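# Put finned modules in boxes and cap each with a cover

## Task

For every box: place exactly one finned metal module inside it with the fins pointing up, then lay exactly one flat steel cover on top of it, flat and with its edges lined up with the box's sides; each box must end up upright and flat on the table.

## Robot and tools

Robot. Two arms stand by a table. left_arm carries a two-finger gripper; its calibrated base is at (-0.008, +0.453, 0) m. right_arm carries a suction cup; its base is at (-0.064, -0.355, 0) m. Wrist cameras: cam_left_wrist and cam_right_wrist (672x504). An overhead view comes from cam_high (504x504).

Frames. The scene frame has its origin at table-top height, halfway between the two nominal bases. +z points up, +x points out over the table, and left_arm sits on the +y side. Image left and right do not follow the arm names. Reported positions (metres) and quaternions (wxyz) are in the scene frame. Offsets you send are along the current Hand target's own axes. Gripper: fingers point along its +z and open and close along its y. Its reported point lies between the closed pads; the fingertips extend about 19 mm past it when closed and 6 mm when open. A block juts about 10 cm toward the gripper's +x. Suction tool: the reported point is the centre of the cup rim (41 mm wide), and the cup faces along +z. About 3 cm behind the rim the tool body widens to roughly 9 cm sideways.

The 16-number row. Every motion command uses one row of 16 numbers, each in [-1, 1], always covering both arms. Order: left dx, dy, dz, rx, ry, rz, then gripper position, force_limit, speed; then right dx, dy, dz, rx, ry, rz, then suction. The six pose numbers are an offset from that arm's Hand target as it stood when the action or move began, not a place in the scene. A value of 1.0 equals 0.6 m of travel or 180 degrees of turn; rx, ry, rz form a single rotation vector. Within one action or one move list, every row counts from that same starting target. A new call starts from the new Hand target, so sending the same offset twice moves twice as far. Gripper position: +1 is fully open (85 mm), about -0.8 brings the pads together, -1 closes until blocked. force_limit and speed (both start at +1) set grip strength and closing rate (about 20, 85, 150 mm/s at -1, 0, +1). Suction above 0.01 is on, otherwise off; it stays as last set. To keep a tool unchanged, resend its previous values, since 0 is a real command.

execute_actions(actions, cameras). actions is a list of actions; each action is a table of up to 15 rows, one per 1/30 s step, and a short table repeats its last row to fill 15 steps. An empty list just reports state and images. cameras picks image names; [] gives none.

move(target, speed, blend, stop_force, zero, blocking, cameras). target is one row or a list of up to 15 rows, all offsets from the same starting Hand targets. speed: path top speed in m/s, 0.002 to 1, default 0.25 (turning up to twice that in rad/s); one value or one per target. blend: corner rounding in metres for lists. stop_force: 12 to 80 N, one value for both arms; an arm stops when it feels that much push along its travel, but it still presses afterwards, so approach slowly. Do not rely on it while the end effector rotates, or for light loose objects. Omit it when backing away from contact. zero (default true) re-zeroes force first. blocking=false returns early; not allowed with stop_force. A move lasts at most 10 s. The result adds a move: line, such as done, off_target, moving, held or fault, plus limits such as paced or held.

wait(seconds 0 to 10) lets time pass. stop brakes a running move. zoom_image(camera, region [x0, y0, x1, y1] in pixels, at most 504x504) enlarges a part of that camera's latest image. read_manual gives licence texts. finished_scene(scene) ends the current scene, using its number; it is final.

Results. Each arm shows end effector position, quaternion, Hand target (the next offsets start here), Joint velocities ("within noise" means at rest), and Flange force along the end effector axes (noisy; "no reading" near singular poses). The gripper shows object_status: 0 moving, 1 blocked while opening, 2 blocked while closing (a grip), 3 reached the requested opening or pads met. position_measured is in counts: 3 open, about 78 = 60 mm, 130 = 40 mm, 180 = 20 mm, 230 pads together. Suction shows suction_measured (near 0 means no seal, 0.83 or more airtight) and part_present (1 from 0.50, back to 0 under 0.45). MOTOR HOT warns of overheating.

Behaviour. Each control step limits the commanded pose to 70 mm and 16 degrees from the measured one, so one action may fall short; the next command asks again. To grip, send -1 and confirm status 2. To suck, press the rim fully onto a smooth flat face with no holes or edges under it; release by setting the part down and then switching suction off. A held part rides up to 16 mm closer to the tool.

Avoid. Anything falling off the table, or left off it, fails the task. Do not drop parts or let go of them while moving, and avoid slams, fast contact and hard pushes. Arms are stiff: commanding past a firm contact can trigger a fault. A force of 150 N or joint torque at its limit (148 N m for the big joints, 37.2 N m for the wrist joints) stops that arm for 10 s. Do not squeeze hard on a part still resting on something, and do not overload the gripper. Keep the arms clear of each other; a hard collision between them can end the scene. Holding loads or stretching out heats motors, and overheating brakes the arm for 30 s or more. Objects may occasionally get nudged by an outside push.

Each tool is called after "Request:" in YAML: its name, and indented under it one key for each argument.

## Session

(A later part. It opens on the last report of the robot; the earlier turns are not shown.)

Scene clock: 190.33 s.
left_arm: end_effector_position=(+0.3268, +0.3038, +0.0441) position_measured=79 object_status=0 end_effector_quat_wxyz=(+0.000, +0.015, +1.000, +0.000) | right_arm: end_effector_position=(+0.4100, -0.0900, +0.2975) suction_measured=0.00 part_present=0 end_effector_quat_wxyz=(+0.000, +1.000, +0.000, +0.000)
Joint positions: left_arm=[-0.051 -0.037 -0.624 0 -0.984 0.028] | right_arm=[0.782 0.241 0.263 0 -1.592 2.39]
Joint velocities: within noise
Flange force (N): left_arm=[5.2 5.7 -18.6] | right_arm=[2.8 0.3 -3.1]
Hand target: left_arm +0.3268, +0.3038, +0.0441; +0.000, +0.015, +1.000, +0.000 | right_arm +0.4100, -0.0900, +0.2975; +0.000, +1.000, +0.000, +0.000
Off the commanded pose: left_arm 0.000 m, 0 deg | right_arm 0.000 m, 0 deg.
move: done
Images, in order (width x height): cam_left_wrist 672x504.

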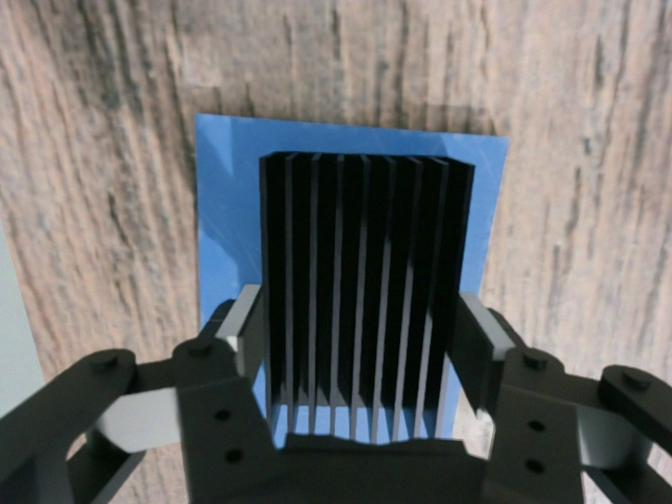

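Request:
move:
  target:
    - [0,0,-0.1,0,0,0,-1,-0.6,-1, 0,0,-0.05,0,0,0,0]
    - [0,0,-0.6767,0,0,0,-1,-0.6,-1, 0,-0.2917,-0.2317,0,0,0,0]
  speed: [0.06,0.2]

Scene clock: 212.20 s.
left_arm: end_effector_position=(+0.3270, +0.3038, +0.4501) position_measured=79 object_status=2 end_effector_quat_wxyz=(+0.000, +0.015, +1.000, +0.000) | right_arm: end_effector_position=(+0.4099, +0.0850, +0.4365) suction_measured=0.00 part_present=0 end_effector_quat_wxyz=(+0.000, +1.000, +0.000, +0.000)
Joint positions: left_arm=[-0.051 -0.126 0.282 0 -1.98 0.028] | right_arm=[0.981 0.771 1.399 0 -2.198 2.191]
Joint velocities: within noise
Flange force (N): left_arm=[1.6 3.1 4.9] | right_arm=no reading
Hand target: left_arm +0.3270, +0.3038, +0.4501; +0.000, +0.015, +1.000, +0.000 | right_arm +0.4100, +0.0850, +0.4365; +0.000, +1.000, +0.000, +0.000
Off the commanded pose: left_arm 0.000 m, 0 deg | right_arm 0.000 m, 0 deg.
move: done

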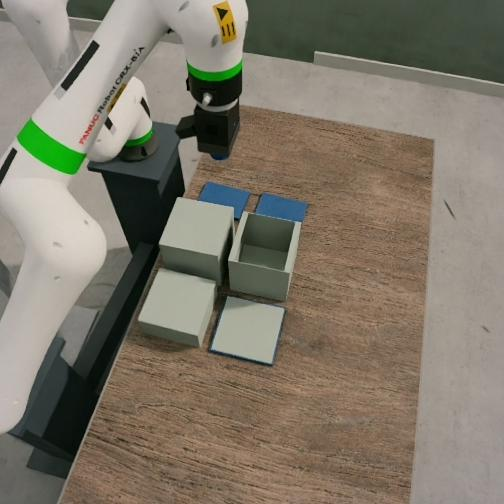

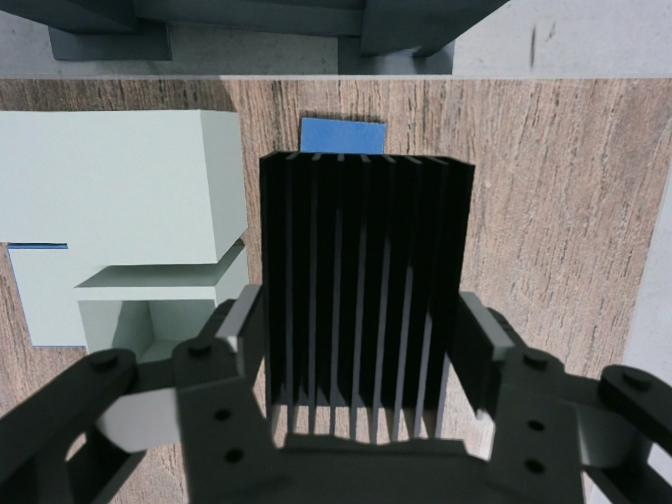

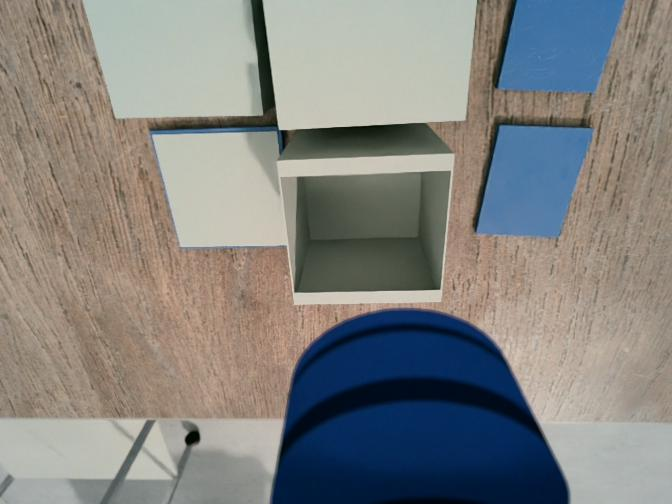

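Request:
zoom_image:
  camera: "cam_right_wrist"
  region: [260, 140, 470, 320]

Request:
move:
  target: [0,0,0,0,0,0,-1,-0.6,-1, 0,0.2917,0.2317,0,0,0,0]
  speed: 0.25
  cameras: ["cam_right_wrist"]

Request:
zoom_image:
  camera: "cam_right_wrist"
  region: [260, 140, 470, 320]

Scaled by 2.400.

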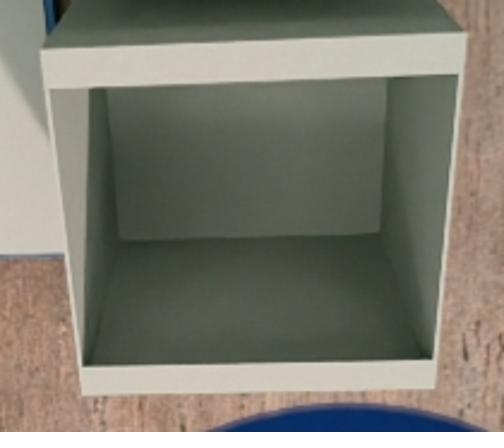

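Scene clock: 232.93 s.
left_arm: end_effector_position=(+0.3270, +0.3038, +0.4501) position_measured=79 object_status=2 end_effector_quat_wxyz=(+0.000, +0.015, +1.000, +0.000) | right_arm: end_effector_position=(+0.4100, -0.0899, +0.2975) suction_measured=0.00 part_present=0 end_effector_quat_wxyz=(+0.000, +1.000, +0.000, +0.000)
Joint positions: left_arm=[-0.051 -0.126 0.282 0 -1.98 0.028] | right_arm=[0.782 0.241 0.263 0 -1.592 2.39]
Joint velocities: within noise
Flange force (N): left_arm=[0.9 2.0 5.2] | right_arm=[2.3 0.3 -2.2]
Hand target: left_arm +0.3270, +0.3038, +0.4501; +0.000, +0.015, +1.000, +0.000 | right_arm +0.4100, -0.0900, +0.2975; +0.000, +1.000, +0.000, +0.000
Off the commanded pose: left_arm 0.000 m, 0 deg | right_arm 0.000 m, 0 deg.
move: done
Images, in order (width x height): cam_right_wrist 672x504.

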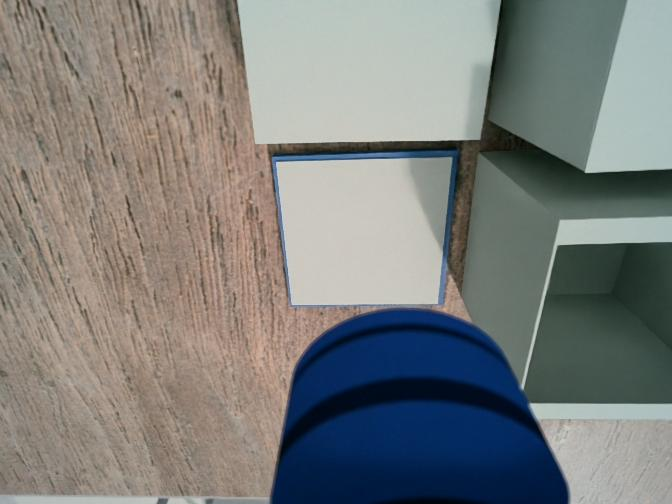

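Scaled by 2.400.

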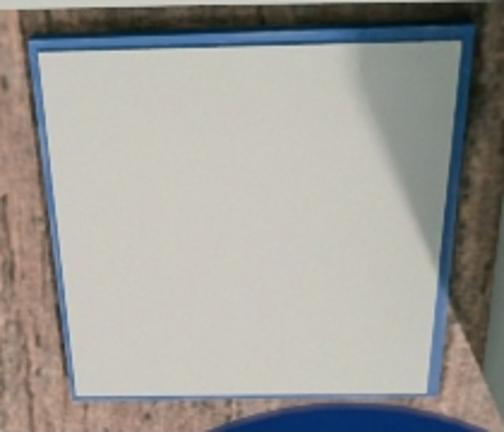

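Request:
move:
  target:
    - [0,0,0,0,0,0,-1,-0.6,-1, -0.1167,0.4933,-0.08,0,0,0,0]
    - [-0.3234,-0.3514,0.25,0,0,0.768,-1,-0.6,-1, -0.1167,0.4933,-0.08,0,0,0,0]
  speed: [0.3,0.4]

Scene clock: 280.73 s.
left_arm: end_effector_position=(+0.5146, +0.0873, +0.3000) position_measured=79 object_status=2 end_effector_quat_wxyz=(+0.000, +0.940, +0.342, +0.000) | right_arm: end_effector_position=(+0.3400, -0.3860, +0.3454) suction_measured=0.00 part_present=0 end_effector_quat_wxyz=(+0.000, +1.000, +0.000, +0.000)
Joint positions: left_arm=[-0.399 0.51 0.673 0 -1.734 -2.036] | right_arm=[0.281 -0.106 0.006 0 -1.682 2.891]
Joint velocities: within noise
Flange force (N): left_arm=[0.3 -4.0 4.0] | right_arm=[3.1 2.2 -3.2]
Hand target: left_arm +0.5146, +0.0873, +0.3000; +0.000, +0.940, +0.342, +0.000 | right_arm +0.3400, -0.3860, +0.3454; +0.000, +1.000, +0.000, +0.000
Off the commanded pose: left_arm 0.000 m, 0 deg | right_arm 0.000 m, 0 deg.
move: done

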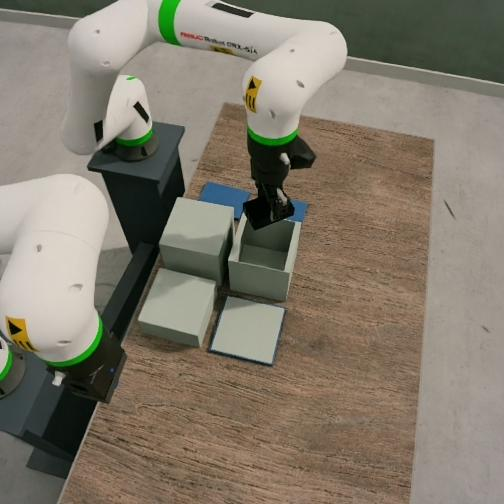

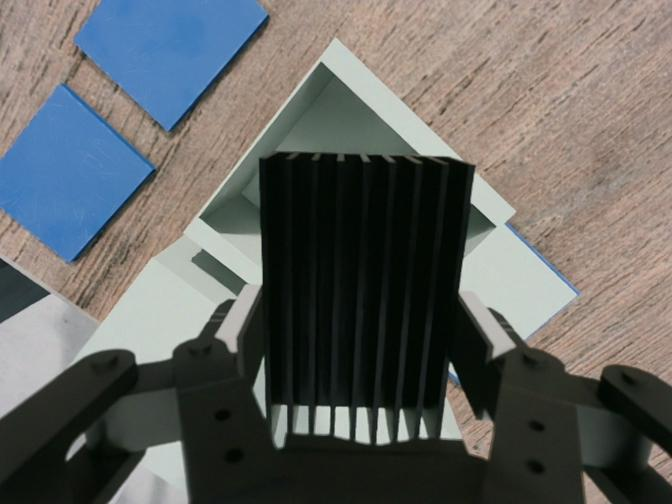

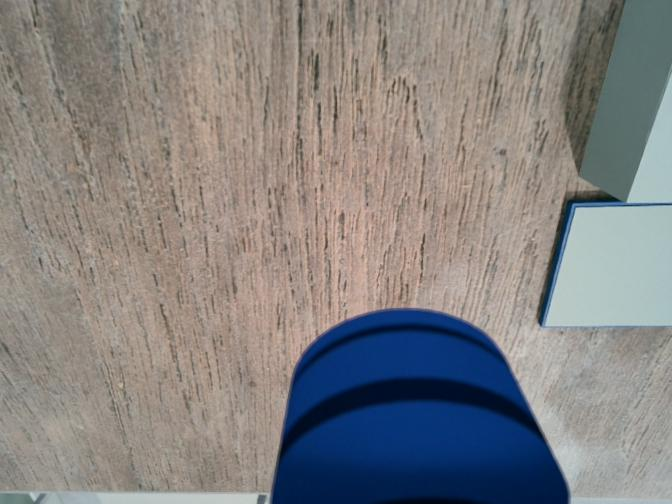

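Request:
zoom_image:
  camera: "cam_left_wrist"
  region: [140, 20, 560, 340]

Scaled by 1.200.

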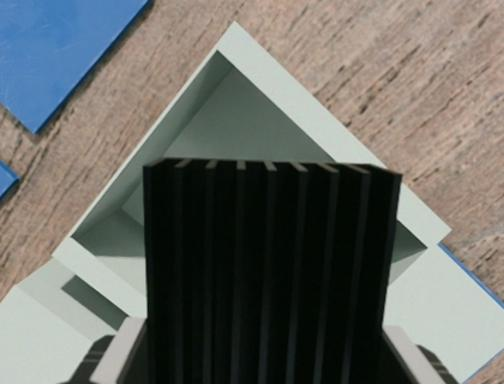

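Request:
move:
  target: [-0.0012,-0.004,0.2,0,0,0.008,-1,-0.6,-1, 0,0,0,0,0,0,0]
  speed: 0.15
  cameras: ["cam_high","cam_left_wrist"]

Request:
zoom_image:
  camera: "cam_left_wrist"
  region: [90, 0, 590, 340]

Scene clock: 301.87 s.
left_arm: end_effector_position=(+0.5125, +0.0887, +0.1800) position_measured=79 object_status=2 end_effector_quat_wxyz=(+0.000, +0.944, +0.331, +0.000) | right_arm: end_effector_position=(+0.3400, -0.3860, +0.3454) suction_measured=0.00 part_present=0 end_effector_quat_wxyz=(+0.000, +1.000, +0.000, +0.000)
Joint positions: left_arm=[-0.398 0.497 0.373 0 -1.447 -2.062] | right_arm=[0.281 -0.106 0.006 0 -1.682 2.891]
Joint velocities: within noise
Flange force (N): left_arm=[0.0 -3.9 3.5] | right_arm=[3.3 2.5 -3.3]
Hand target: left_arm +0.5125, +0.0887, +0.1800; +0.000, +0.944, +0.331, +0.000 | right_arm +0.3400, -0.3860, +0.3454; +0.000, +1.000, +0.000, +0.000
Off the commanded pose: left_arm 0.000 m, 0 deg | right_arm 0.000 m, 0 deg.
move: done
Images, in order (width x height): cam_high 504x504, cam_left_wrist 672x504.

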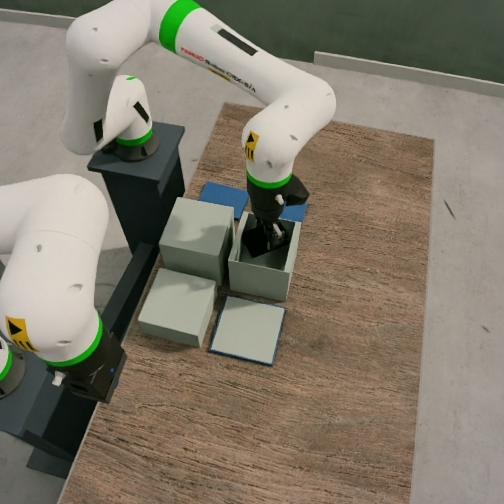

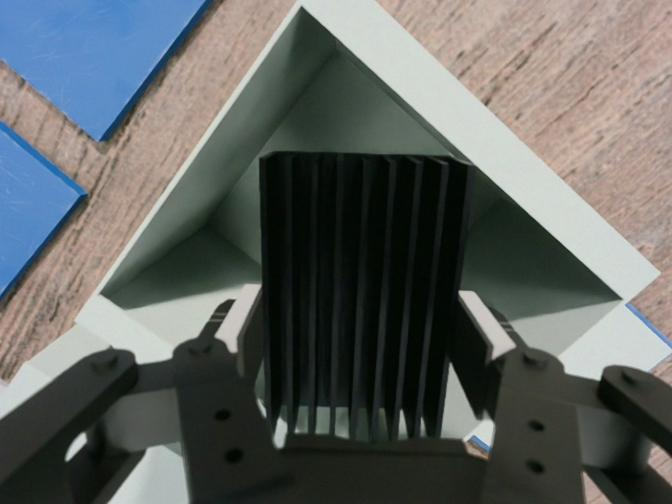

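Scaled by 1.008.

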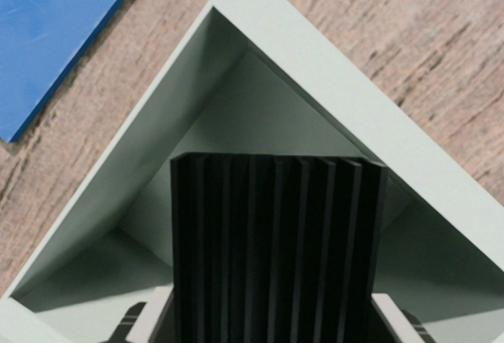

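Request:
move:
  target: [0,0,0.2158,0,0,0,-1,-0.6,-1, 0,0,0,0,0,0,0]
  speed: 0.03
  stop_force: 15
  cameras: ["cam_high","cam_left_wrist"]

Request:
zoom_image:
  camera: "cam_high"
  region: [190, 150, 350, 310]

Scene clock: 316.93 s.
left_arm: end_effector_position=(+0.5124, +0.0887, +0.0505) position_measured=79 object_status=2 end_effector_quat_wxyz=(+0.000, +0.944, +0.331, +0.000) | right_arm: end_effector_position=(+0.3400, -0.3860, +0.3454) suction_measured=0.00 part_present=0 end_effector_quat_wxyz=(+0.000, +1.000, +0.000, +0.000)
Joint positions: left_arm=[-0.398 0.58 0.187 0 -1.177 -2.062] | right_arm=[0.281 -0.106 0.006 0 -1.682 2.891]
Joint velocities: within noise
Flange force (N): left_arm=[-0.3 -4.0 2.2] | right_arm=[3.3 2.3 -3.3]
Hand target: left_arm +0.5124, +0.0887, +0.0505; +0.000, +0.944, +0.331, +0.000 | right_arm +0.3400, -0.3860, +0.3454; +0.000, +1.000, +0.000, +0.000
Off the commanded pose: left_arm 0.000 m, 0 deg | right_arm 0.000 m, 0 deg.
move: done
Images, in order (width x height): cam_high 504x504, cam_left_wrist 672x504.

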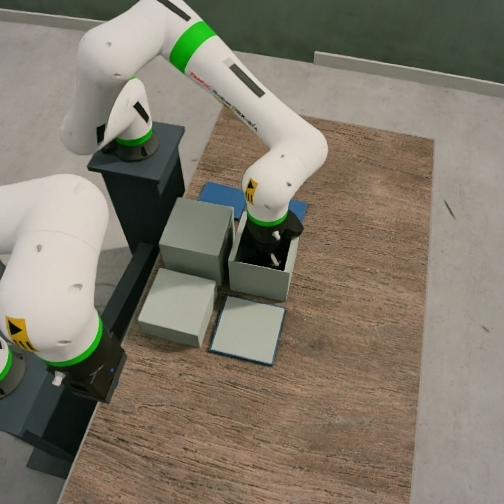

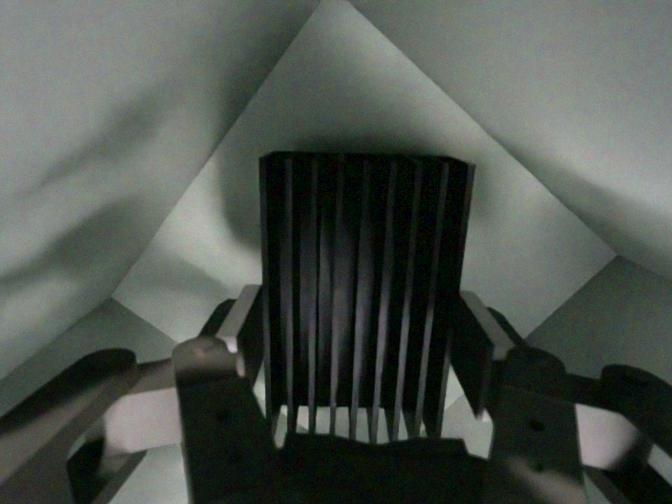

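Scaled by 3.150.

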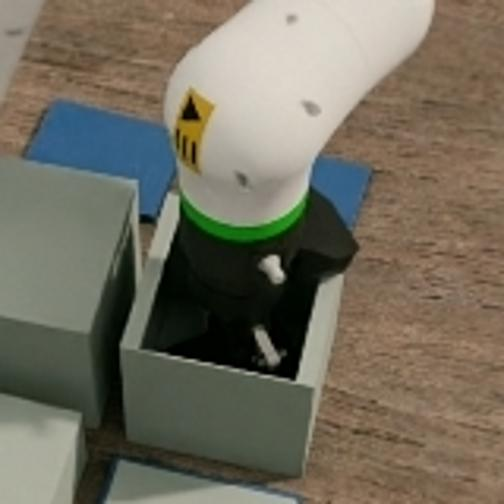

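Request:
move:
  target: [0,0,0,0,0,0,0.6,-0.6,-1, 0,0,0,0,0,0,0]
  cameras: ["cam_left_wrist"]

Request:
move:
  target: [0,0,-0.42,0,0,0,0.6,-0.6,-1, 0,0,0,0,0,0,0]
  speed: 0.12

Scene clock: 322.37 s.
left_arm: end_effector_position=(+0.5124, +0.0887, +0.0505) position_measured=53 object_status=0 end_effector_quat_wxyz=(+0.000, +0.944, +0.331, +0.000) | right_arm: end_effector_position=(+0.3400, -0.3860, +0.3454) suction_measured=0.00 part_present=0 end_effector_quat_wxyz=(+0.000, +1.000, +0.000, +0.000)
Joint positions: left_arm=[-0.398 0.58 0.187 0 -1.177 -2.062] | right_arm=[0.281 -0.106 0.006 0 -1.682 2.891]
Joint velocities: within noise
Flange force (N): left_arm=[0.2 -2.3 0.1] | right_arm=[3.1 2.1 -3.4]
Hand target: left_arm +0.5124, +0.0887, +0.0505; +0.000, +0.944, +0.331, +0.000 | right_arm +0.3400, -0.3860, +0.3454; +0.000, +1.000, +0.000, +0.000
Off the commanded pose: left_arm 0.000 m, 0 deg | right_arm 0.000 m, 0 deg.
move: done
Images, in order (width x height): cam_left_wrist 672x504.

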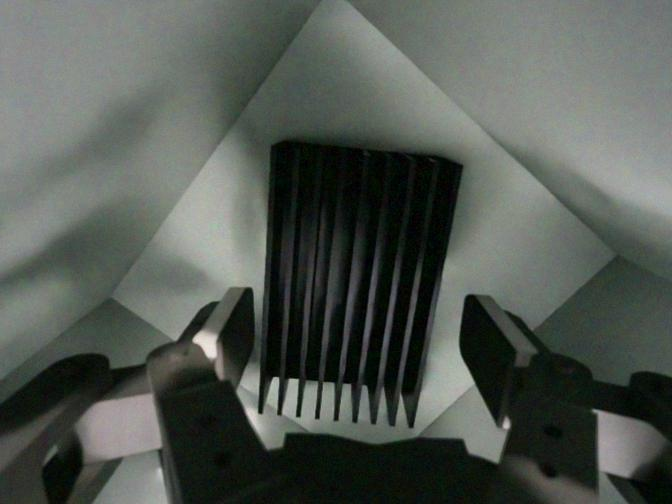

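Scene clock: 324.83 s.
left_arm: end_effector_position=(+0.5126, +0.0888, +0.3025) position_measured=53 object_status=3 end_effector_quat_wxyz=(+0.000, +0.944, +0.331, +0.000) | right_arm: end_effector_position=(+0.3400, -0.3860, +0.3454) suction_measured=0.00 part_present=0 end_effector_quat_wxyz=(+0.000, +1.000, +0.000, +0.000)
Joint positions: left_arm=[-0.398 0.504 0.669 0 -1.737 -2.062] | right_arm=[0.281 -0.106 0.006 0 -1.682 2.891]
Joint velocities: within noise
Flange force (N): left_arm=[-0.3 -4.8 1.8] | right_arm=[3.4 2.3 -3.7]
Hand target: left_arm +0.5125, +0.0887, +0.3025; +0.000, +0.944, +0.331, +0.000 | right_arm +0.3400, -0.3860, +0.3454; +0.000, +1.000, +0.000, +0.000
Off the commanded pose: left_arm 0.000 m, 0 deg | right_arm 0.000 m, 0 deg.
move: done

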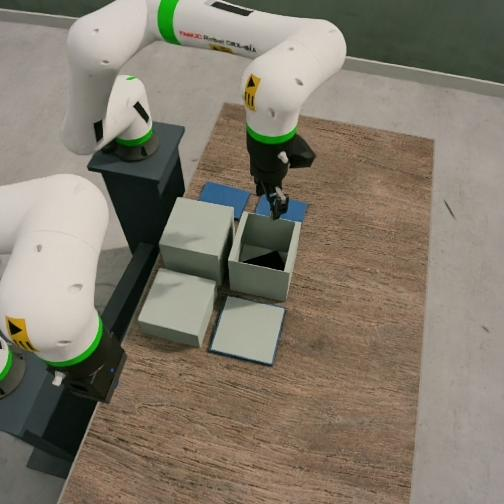

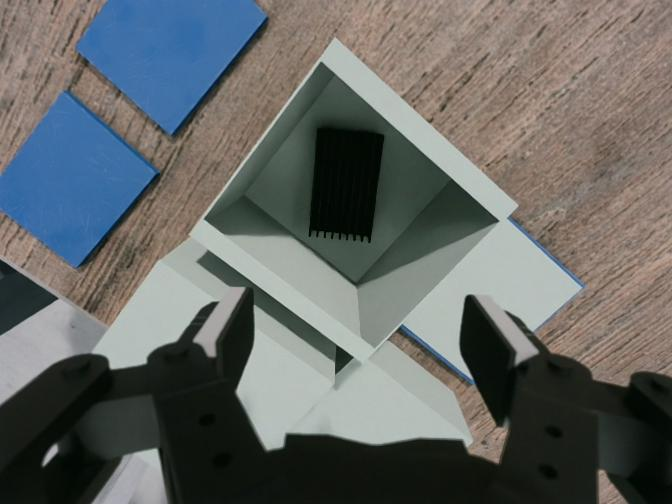

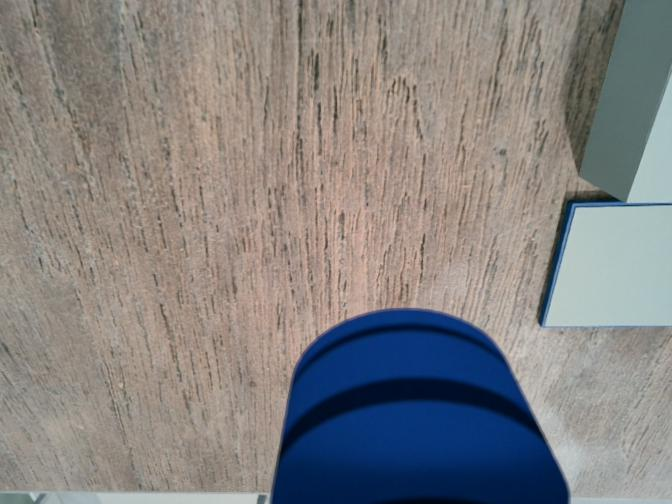

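Request:
move:
  target:
    - [-0.007,-0.478,-0.329,0,0,-0.7852,0.6,-0.6,-1, 0,0,0,0,0,0,0]
    - [-0.007,-0.478,-0.329,0,0,-0.7852,0.6,-0.6,-1, 0.2938,-0.4933,0.1257,0,0,0,0]
  speed: [0.5,0.3]
  cameras: ["cam_right_wrist"]

Request:
move:
  target: [0,0,0,0,0,0,0.6,-0.6,-1, 0,0,0.4166,0,0,0,1]
  speed: 0.2
  cameras: ["cam_high","cam_right_wrist"]

Request:
move:
  target: [0,0,0,0,0,0,0.6,-0.6,-1, 0,0,0.055,0,0,0,1]
  speed: 0.012
  stop_force: 12
  cameras: ["cam_high"]

Scene clock: 348.33 s.
left_arm: end_effector_position=(+0.3303, +0.3102, +0.5000) position_measured=53 object_status=3 end_effector_quat_wxyz=(+0.000, +0.000, +1.000, +0.000) | right_arm: end_effector_position=(+0.5162, -0.0900, +0.2701) suction_measured=0.00 part_present=0 end_effector_quat_wxyz=(+0.000, +1.000, +0.000, +0.000)
Joint positions: left_arm=[-0.032 -0.066 0.467 0 -2.104 0.038] | right_arm=[0.664 0.497 0.543 0 -1.616 2.508]
Joint velocities: within noise
Flange force (N): left_arm=[1.1 2.5 3.0] | right_arm=[2.0 0.5 -3.0]
Hand target: left_arm +0.3303, +0.3102, +0.5000; +0.000, +0.000, +1.000, +0.000 | right_arm +0.5163, -0.0900, +0.2700; +0.000, +1.000, +0.000, +0.000
Off the commanded pose: left_arm 0.000 m, 0 deg | right_arm 0.000 m, 0 deg.
move: done
Images, in order (width x height): cam_right_wrist 672x504.

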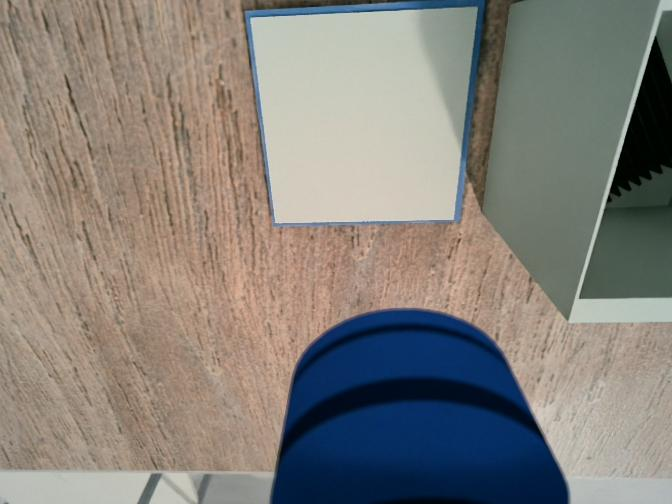

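Scene clock: 349.93 s.
left_arm: end_effector_position=(+0.3303, +0.3102, +0.5000) position_measured=53 object_status=3 end_effector_quat_wxyz=(+0.000, +0.000, +1.000, +0.000) | right_arm: end_effector_position=(+0.5162, -0.0900, +0.0201) suction_measured=0.00 part_present=0 end_effector_quat_wxyz=(+0.000, +1.000, +0.000, +0.000)
Joint positions: left_arm=[-0.032 -0.066 0.467 0 -2.104 0.038] | right_arm=[0.664 0.637 0.155 0 -1.089 2.508]
Joint velocities: within noise
Flange force (N): left_arm=[1.9 2.8 2.9] | right_arm=[1.9 0.5 -3.4]
Hand target: left_arm +0.3303, +0.3102, +0.5000; +0.000, +0.000, +1.000, +0.000 | right_arm +0.5162, -0.0899, +0.0201; +0.000, +1.000, +0.000, +0.000
Off the commanded pose: left_arm 0.000 m, 0 deg | right_arm 0.000 m, 0 deg.
move: done
Images, in order (width x height): cam_high 504x504, cam_right_wrist 672x504.

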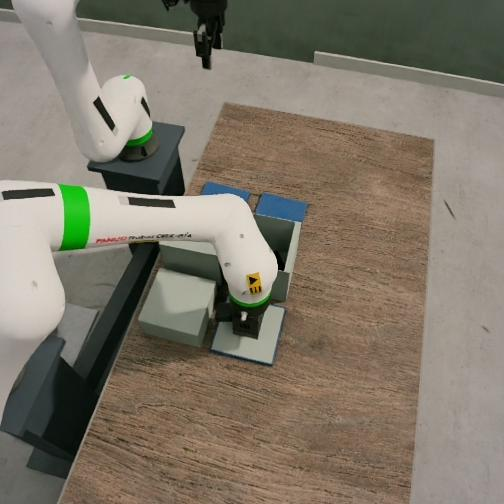

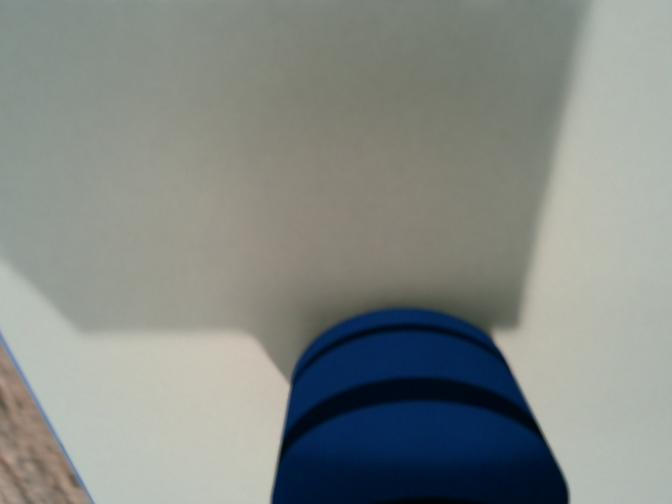

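Scene clock: 352.33 s.
left_arm: end_effector_position=(+0.3303, +0.3102, +0.5000) position_measured=53 object_status=3 end_effector_quat_wxyz=(+0.000, +0.000, +1.000, +0.000) | right_arm: end_effector_position=(+0.5163, -0.0899, -0.0017) suction_measured=0.99 part_present=1 end_effector_quat_wxyz=(+0.000, +1.000, +0.000, +0.000)
Joint positions: left_arm=[-0.032 -0.066 0.467 0 -2.104 0.038] | right_arm=[0.664 0.663 0.14 0 -1.048 2.508]
Joint velocities: within noise
Flange force (N): left_arm=[0.5 2.0 2.0] | right_arm=[-5.3 2.2 -22.5]
Hand target: left_arm +0.3303, +0.3102, +0.5000; +0.000, +0.000, +1.000, +0.000 | right_arm +0.5163, -0.0899, -0.0017; +0.000, +1.000, +0.000, +0.000 (not the last commanded pose)
Off the commanded pose: left_arm 0.000 m, 0 deg | right_arm 0.011 m, 0 deg.
move: contact (right_arm)
Images, in order (width x height): cam_high 504x504.

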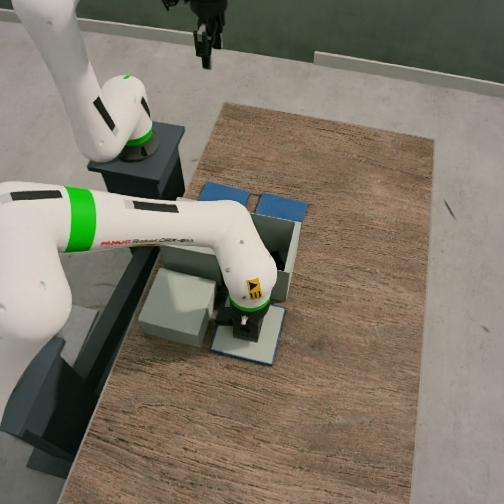

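Request:
move:
  target:
    - [0,0,0,0,0,0,0.6,-0.6,-1, 0,0,-0.43,0,0,0,1]
    - [0,0,0,0,0,0,0.6,-0.6,-1, -0.0027,-0.2955,-0.43,0,0,-0.0048,1]
    - [0,0,0,0,0,0,0.6,-0.6,-1, -0.0027,-0.2955,-0.2562,0,0,-0.0048,1]
  speed: [0.15,0.15,0.1]

Request:
zoom_image:
  camera: "cam_high"
  region: [190, 160, 350, 320]

Request:
zoom_image:
  camera: "cam_left_wrist"
  region: [40, 80, 340, 380]

Scene clock: 366.07 s.
left_arm: end_effector_position=(+0.3303, +0.3102, +0.5000) position_measured=53 object_status=3 end_effector_quat_wxyz=(+0.000, +0.000, +1.000, +0.000) | right_arm: end_effector_position=(+0.5146, +0.0874, +0.1520) suction_measured=0.99 part_present=1 end_effector_quat_wxyz=(+0.000, +1.000, +0.008, +0.000)
Joint positions: left_arm=[-0.032 -0.066 0.467 0 -2.104 0.038] | right_arm=[0.862 0.779 0.71 0 -1.502 2.325]
Joint velocities: within noise
Flange force (N): left_arm=[1.7 2.7 3.4] | right_arm=[1.7 0.1 -0.2]
Hand target: left_arm +0.3303, +0.3102, +0.5000; +0.000, +0.000, +1.000, +0.000 | right_arm +0.5146, +0.0874, +0.1521; +0.000, +1.000, +0.008, +0.000
Off the commanded pose: left_arm 0.000 m, 0 deg | right_arm 0.000 m, 0 deg.
move: done

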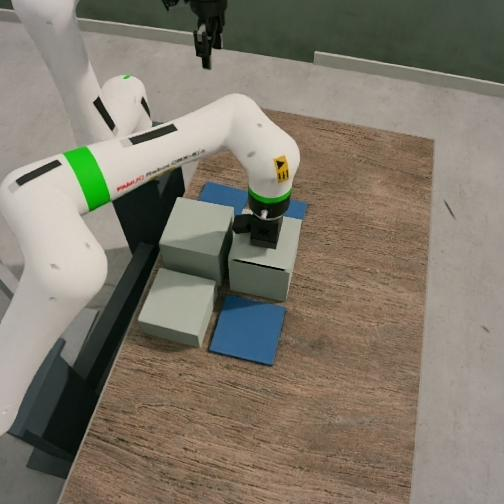

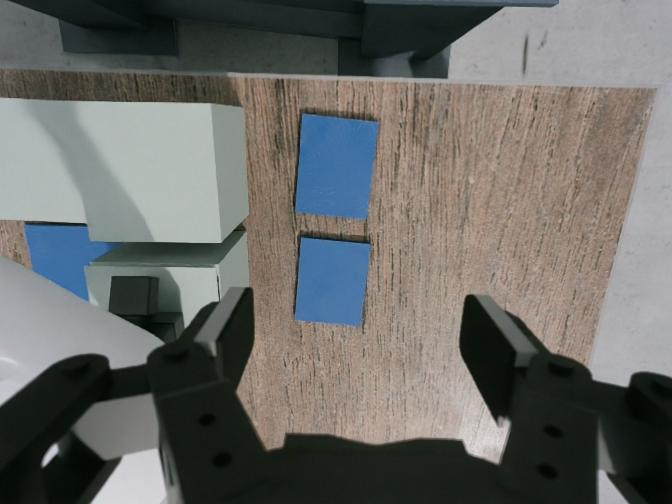

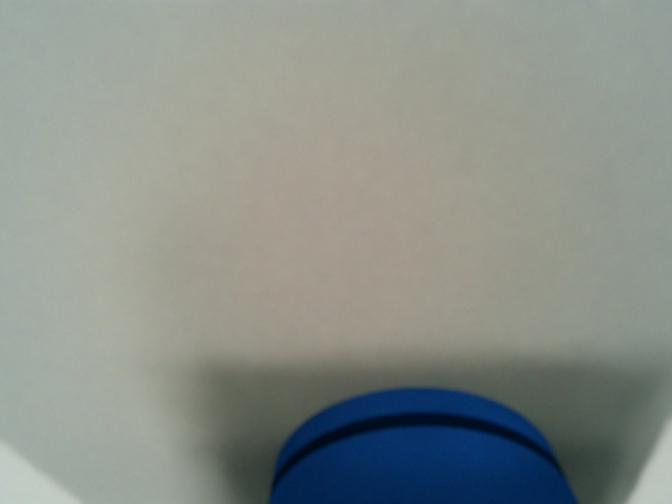

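Scaled by 3.150.

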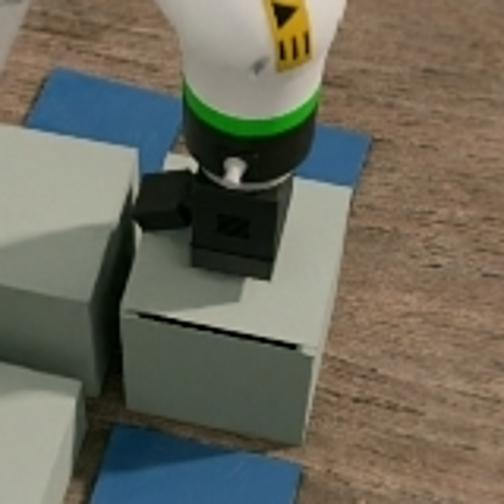

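Scaled by 1.680.

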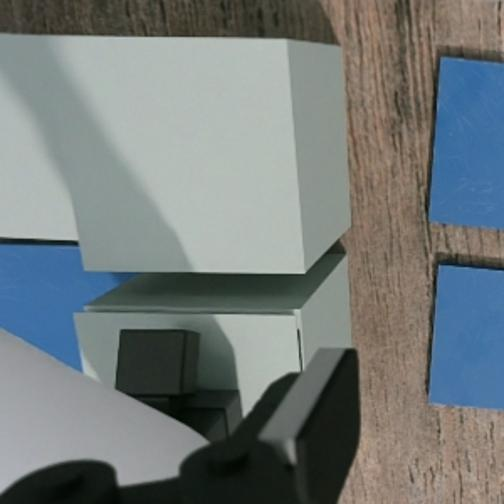

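Request:
move:
  target: [0,0,0,0,0,0,0.6,-0.6,-1, 0,0,0.032,0,0,0,1]
  speed: 0.006
  stop_force: 12
  cameras: ["cam_high","cam_left_wrist"]

Request:
zoom_image:
  camera: "cam_high"
  region: [210, 180, 330, 300]

Request:
zoom_image:
  camera: "cam_left_wrist"
  region: [70, 220, 270, 380]

Scene clock: 373.27 s.
left_arm: end_effector_position=(+0.3303, +0.3102, +0.5000) position_measured=53 object_status=3 end_effector_quat_wxyz=(+0.000, +0.000, +1.000, +0.000) | right_arm: end_effector_position=(+0.5147, +0.0874, +0.1411) suction_measured=0.99 part_present=1 end_effector_quat_wxyz=(+0.000, +1.000, +0.008, +0.000)
Joint positions: left_arm=[-0.032 -0.066 0.467 0 -2.104 0.038] | right_arm=[0.862 0.782 0.689 0 -1.478 2.325]
Joint velocities: within noise
Flange force (N): left_arm=[1.8 2.6 1.8] | right_arm=[-3.3 0.8 -17.0]
Hand target: left_arm +0.3303, +0.3102, +0.5000; +0.000, +0.000, +1.000, +0.000 | right_arm +0.5146, +0.0874, +0.1411; +0.000, +1.000, +0.008, +0.000 (not the last commanded pose)
Off the commanded pose: left_arm 0.000 m, 0 deg | right_arm 0.008 m, 0 deg.
move: contact (right_arm)
Images, in order (width x height): cam_high 504x504, cam_left_wrist 672x504.

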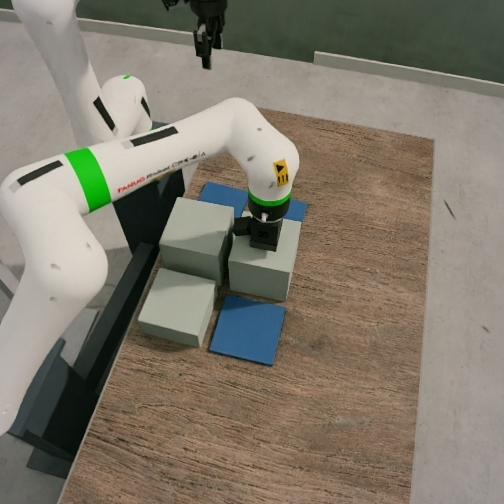

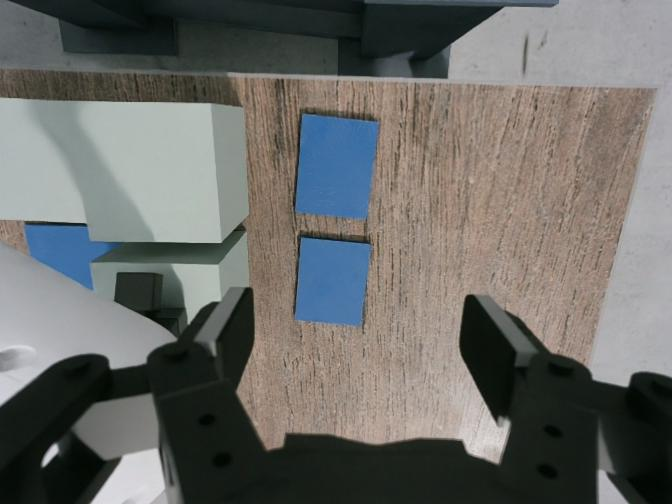

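Scaled by 4.200.

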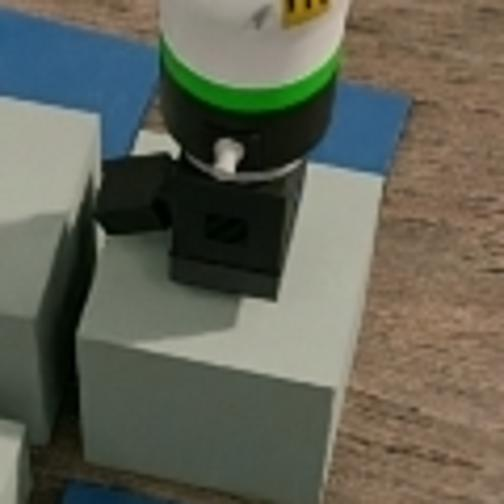

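Scaled by 2.520.

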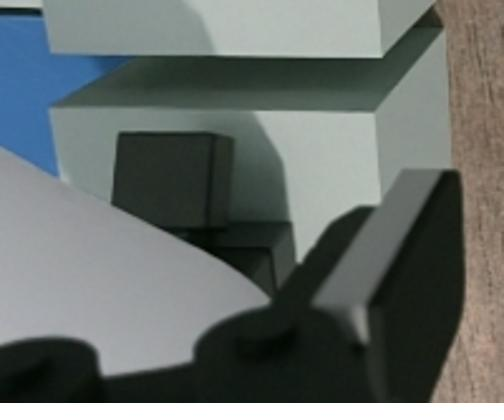

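Seamless. Release and retreat.

Request:
move:
  target: [0,0,0,0,0,0,0.6,-0.6,-1, 0,0,0,0,0,0,0]
  cameras: []

Request:
move:
  target: [0,0,0,0,0,0,0.6,-0.6,-1, 0,0,-0.07,0,0,0,0]
  speed: 0.05
  cameras: []

Request:
move:
  target:
    - [0,0,0,0,0,0,0.6,-0.6,-1, 0,0,-0.3,0,0,0,0]
    - [0,0,0,0,0,0,0.6,-0.6,-1, -0.25,0.7,-0.3,0,0,0,0]
  speed: 0.3

Request:
zoom_image:
  camera: "cam_high"
  region: [120, 170, 330, 380]

Request:
zoom_image:
  camera: "cam_left_wrist"
  region: [0, 80, 280, 360]

Scene clock: 384.50 s.
left_arm: end_effector_position=(+0.3303, +0.3102, +0.5000) position_measured=53 object_status=3 end_effector_quat_wxyz=(+0.000, +0.000, +1.000, +0.000) | right_arm: end_effector_position=(+0.5147, +0.0874, +0.1412) suction_measured=0.00 part_present=0 end_effector_quat_wxyz=(+0.000, +1.000, +0.008, +0.000)
Joint positions: left_arm=[-0.032 -0.066 0.467 0 -2.104 0.038] | right_arm=[0.862 0.782 0.689 0 -1.478 2.325]
Joint velocities: within noise
Flange force (N): left_arm=[0.9 2.9 2.1] | right_arm=[-1.3 -0.3 -27.3]
Hand target: left_arm +0.3303, +0.3102, +0.5000; +0.000, +0.000, +1.000, +0.000 | right_arm +0.5146, +0.0874, +0.1411; +0.000, +1.000, +0.008, +0.000
Off the commanded pose: left_arm 0.000 m, 0 deg | right_arm 0.000 m, 0 deg.
move: done
No camera images: "cameras" was empty.

Scene clock: 385.63 s.
left_arm: end_effector_position=(+0.3303, +0.3102, +0.5000) position_measured=53 object_status=3 end_effector_quat_wxyz=(+0.000, +0.000, +1.000, +0.000) | right_arm: end_effector_position=(+0.5146, +0.0874, +0.1832) suction_measured=0.00 part_present=0 end_effector_quat_wxyz=(+0.000, +1.000, +0.008, +0.000)
Joint positions: left_arm=[-0.032 -0.066 0.467 0 -2.104 0.038] | right_arm=[0.862 0.776 0.776 0 -1.571 2.325]
Joint velocities: within noise
Flange force (N): left_arm=[1.4 2.5 3.6] | right_arm=[0.9 1.1 -2.9]
Hand target: left_arm +0.3303, +0.3102, +0.5000; +0.000, +0.000, +1.000, +0.000 | right_arm +0.5146, +0.0874, +0.1831; +0.000, +1.000, +0.008, +0.000
Off the commanded pose: left_arm 0.000 m, 0 deg | right_arm 0.000 m, 0 deg.
move: done
No camera images: "cameras" was empty.

Scene clock: 388.30 s.
left_arm: end_effector_position=(+0.3303, +0.3102, +0.5000) position_measured=53 object_status=3 end_effector_quat_wxyz=(+0.000, +0.000, +1.000, +0.000) | right_arm: end_effector_position=(+0.3710, -0.3349, +0.3629) suction_measured=0.00 part_present=0 end_effector_quat_wxyz=(+0.000, +1.000, +0.008, +0.000)
Joint positions: left_arm=[-0.032 -0.066 0.467 0 -2.104 0.038] | right_arm=[0.38 -0.023 0.124 0 -1.718 2.807]
Joint velocities: within noise
Flange force (N): left_arm=[1.5 3.2 3.9] | right_arm=[3.2 1.9 -3.6]
Hand target: left_arm +0.3303, +0.3102, +0.5000; +0.000, +0.000, +1.000, +0.000 | right_arm +0.3710, -0.3349, +0.3629; +0.000, +1.000, +0.008, +0.000
Off the commanded pose: left_arm 0.000 m, 0 deg | right_arm 0.000 m, 0 deg.
move: done

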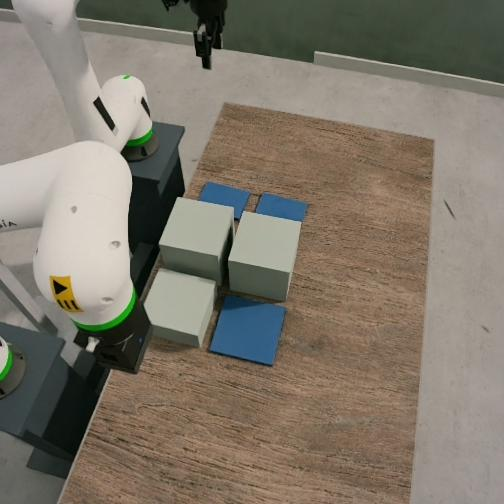

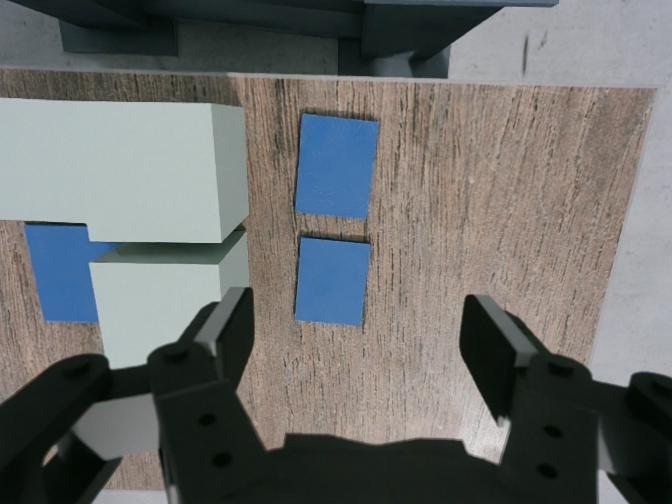

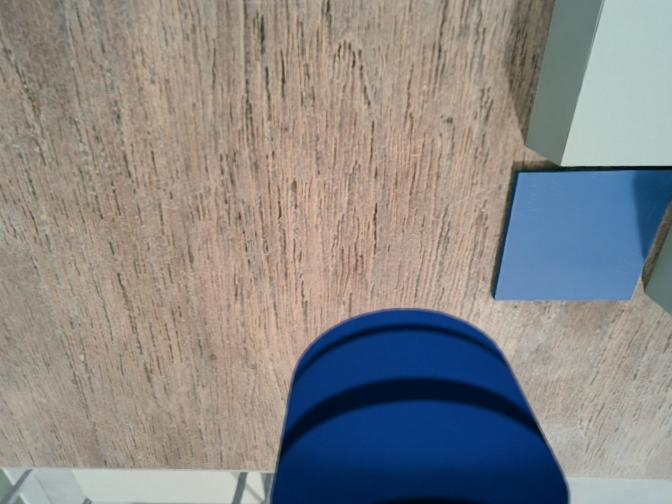

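Scaled by 2.400.

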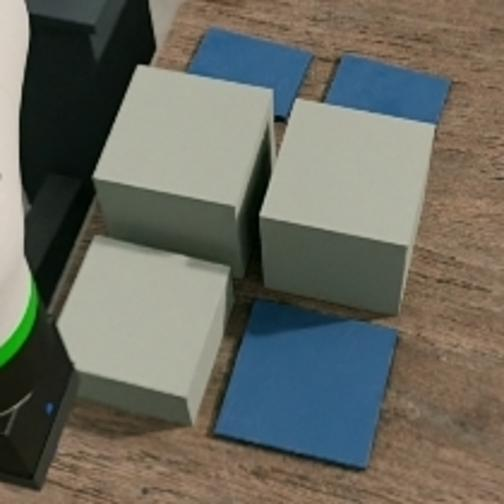

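Scaled by 1.800.

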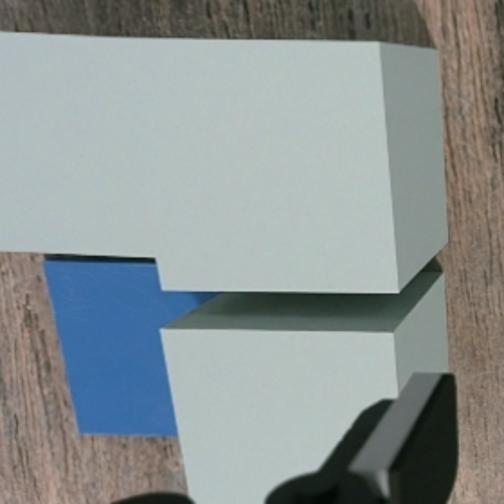

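All aligned.

Request:
finished_scene:
  scene: 2

The scene is finished: the task was done.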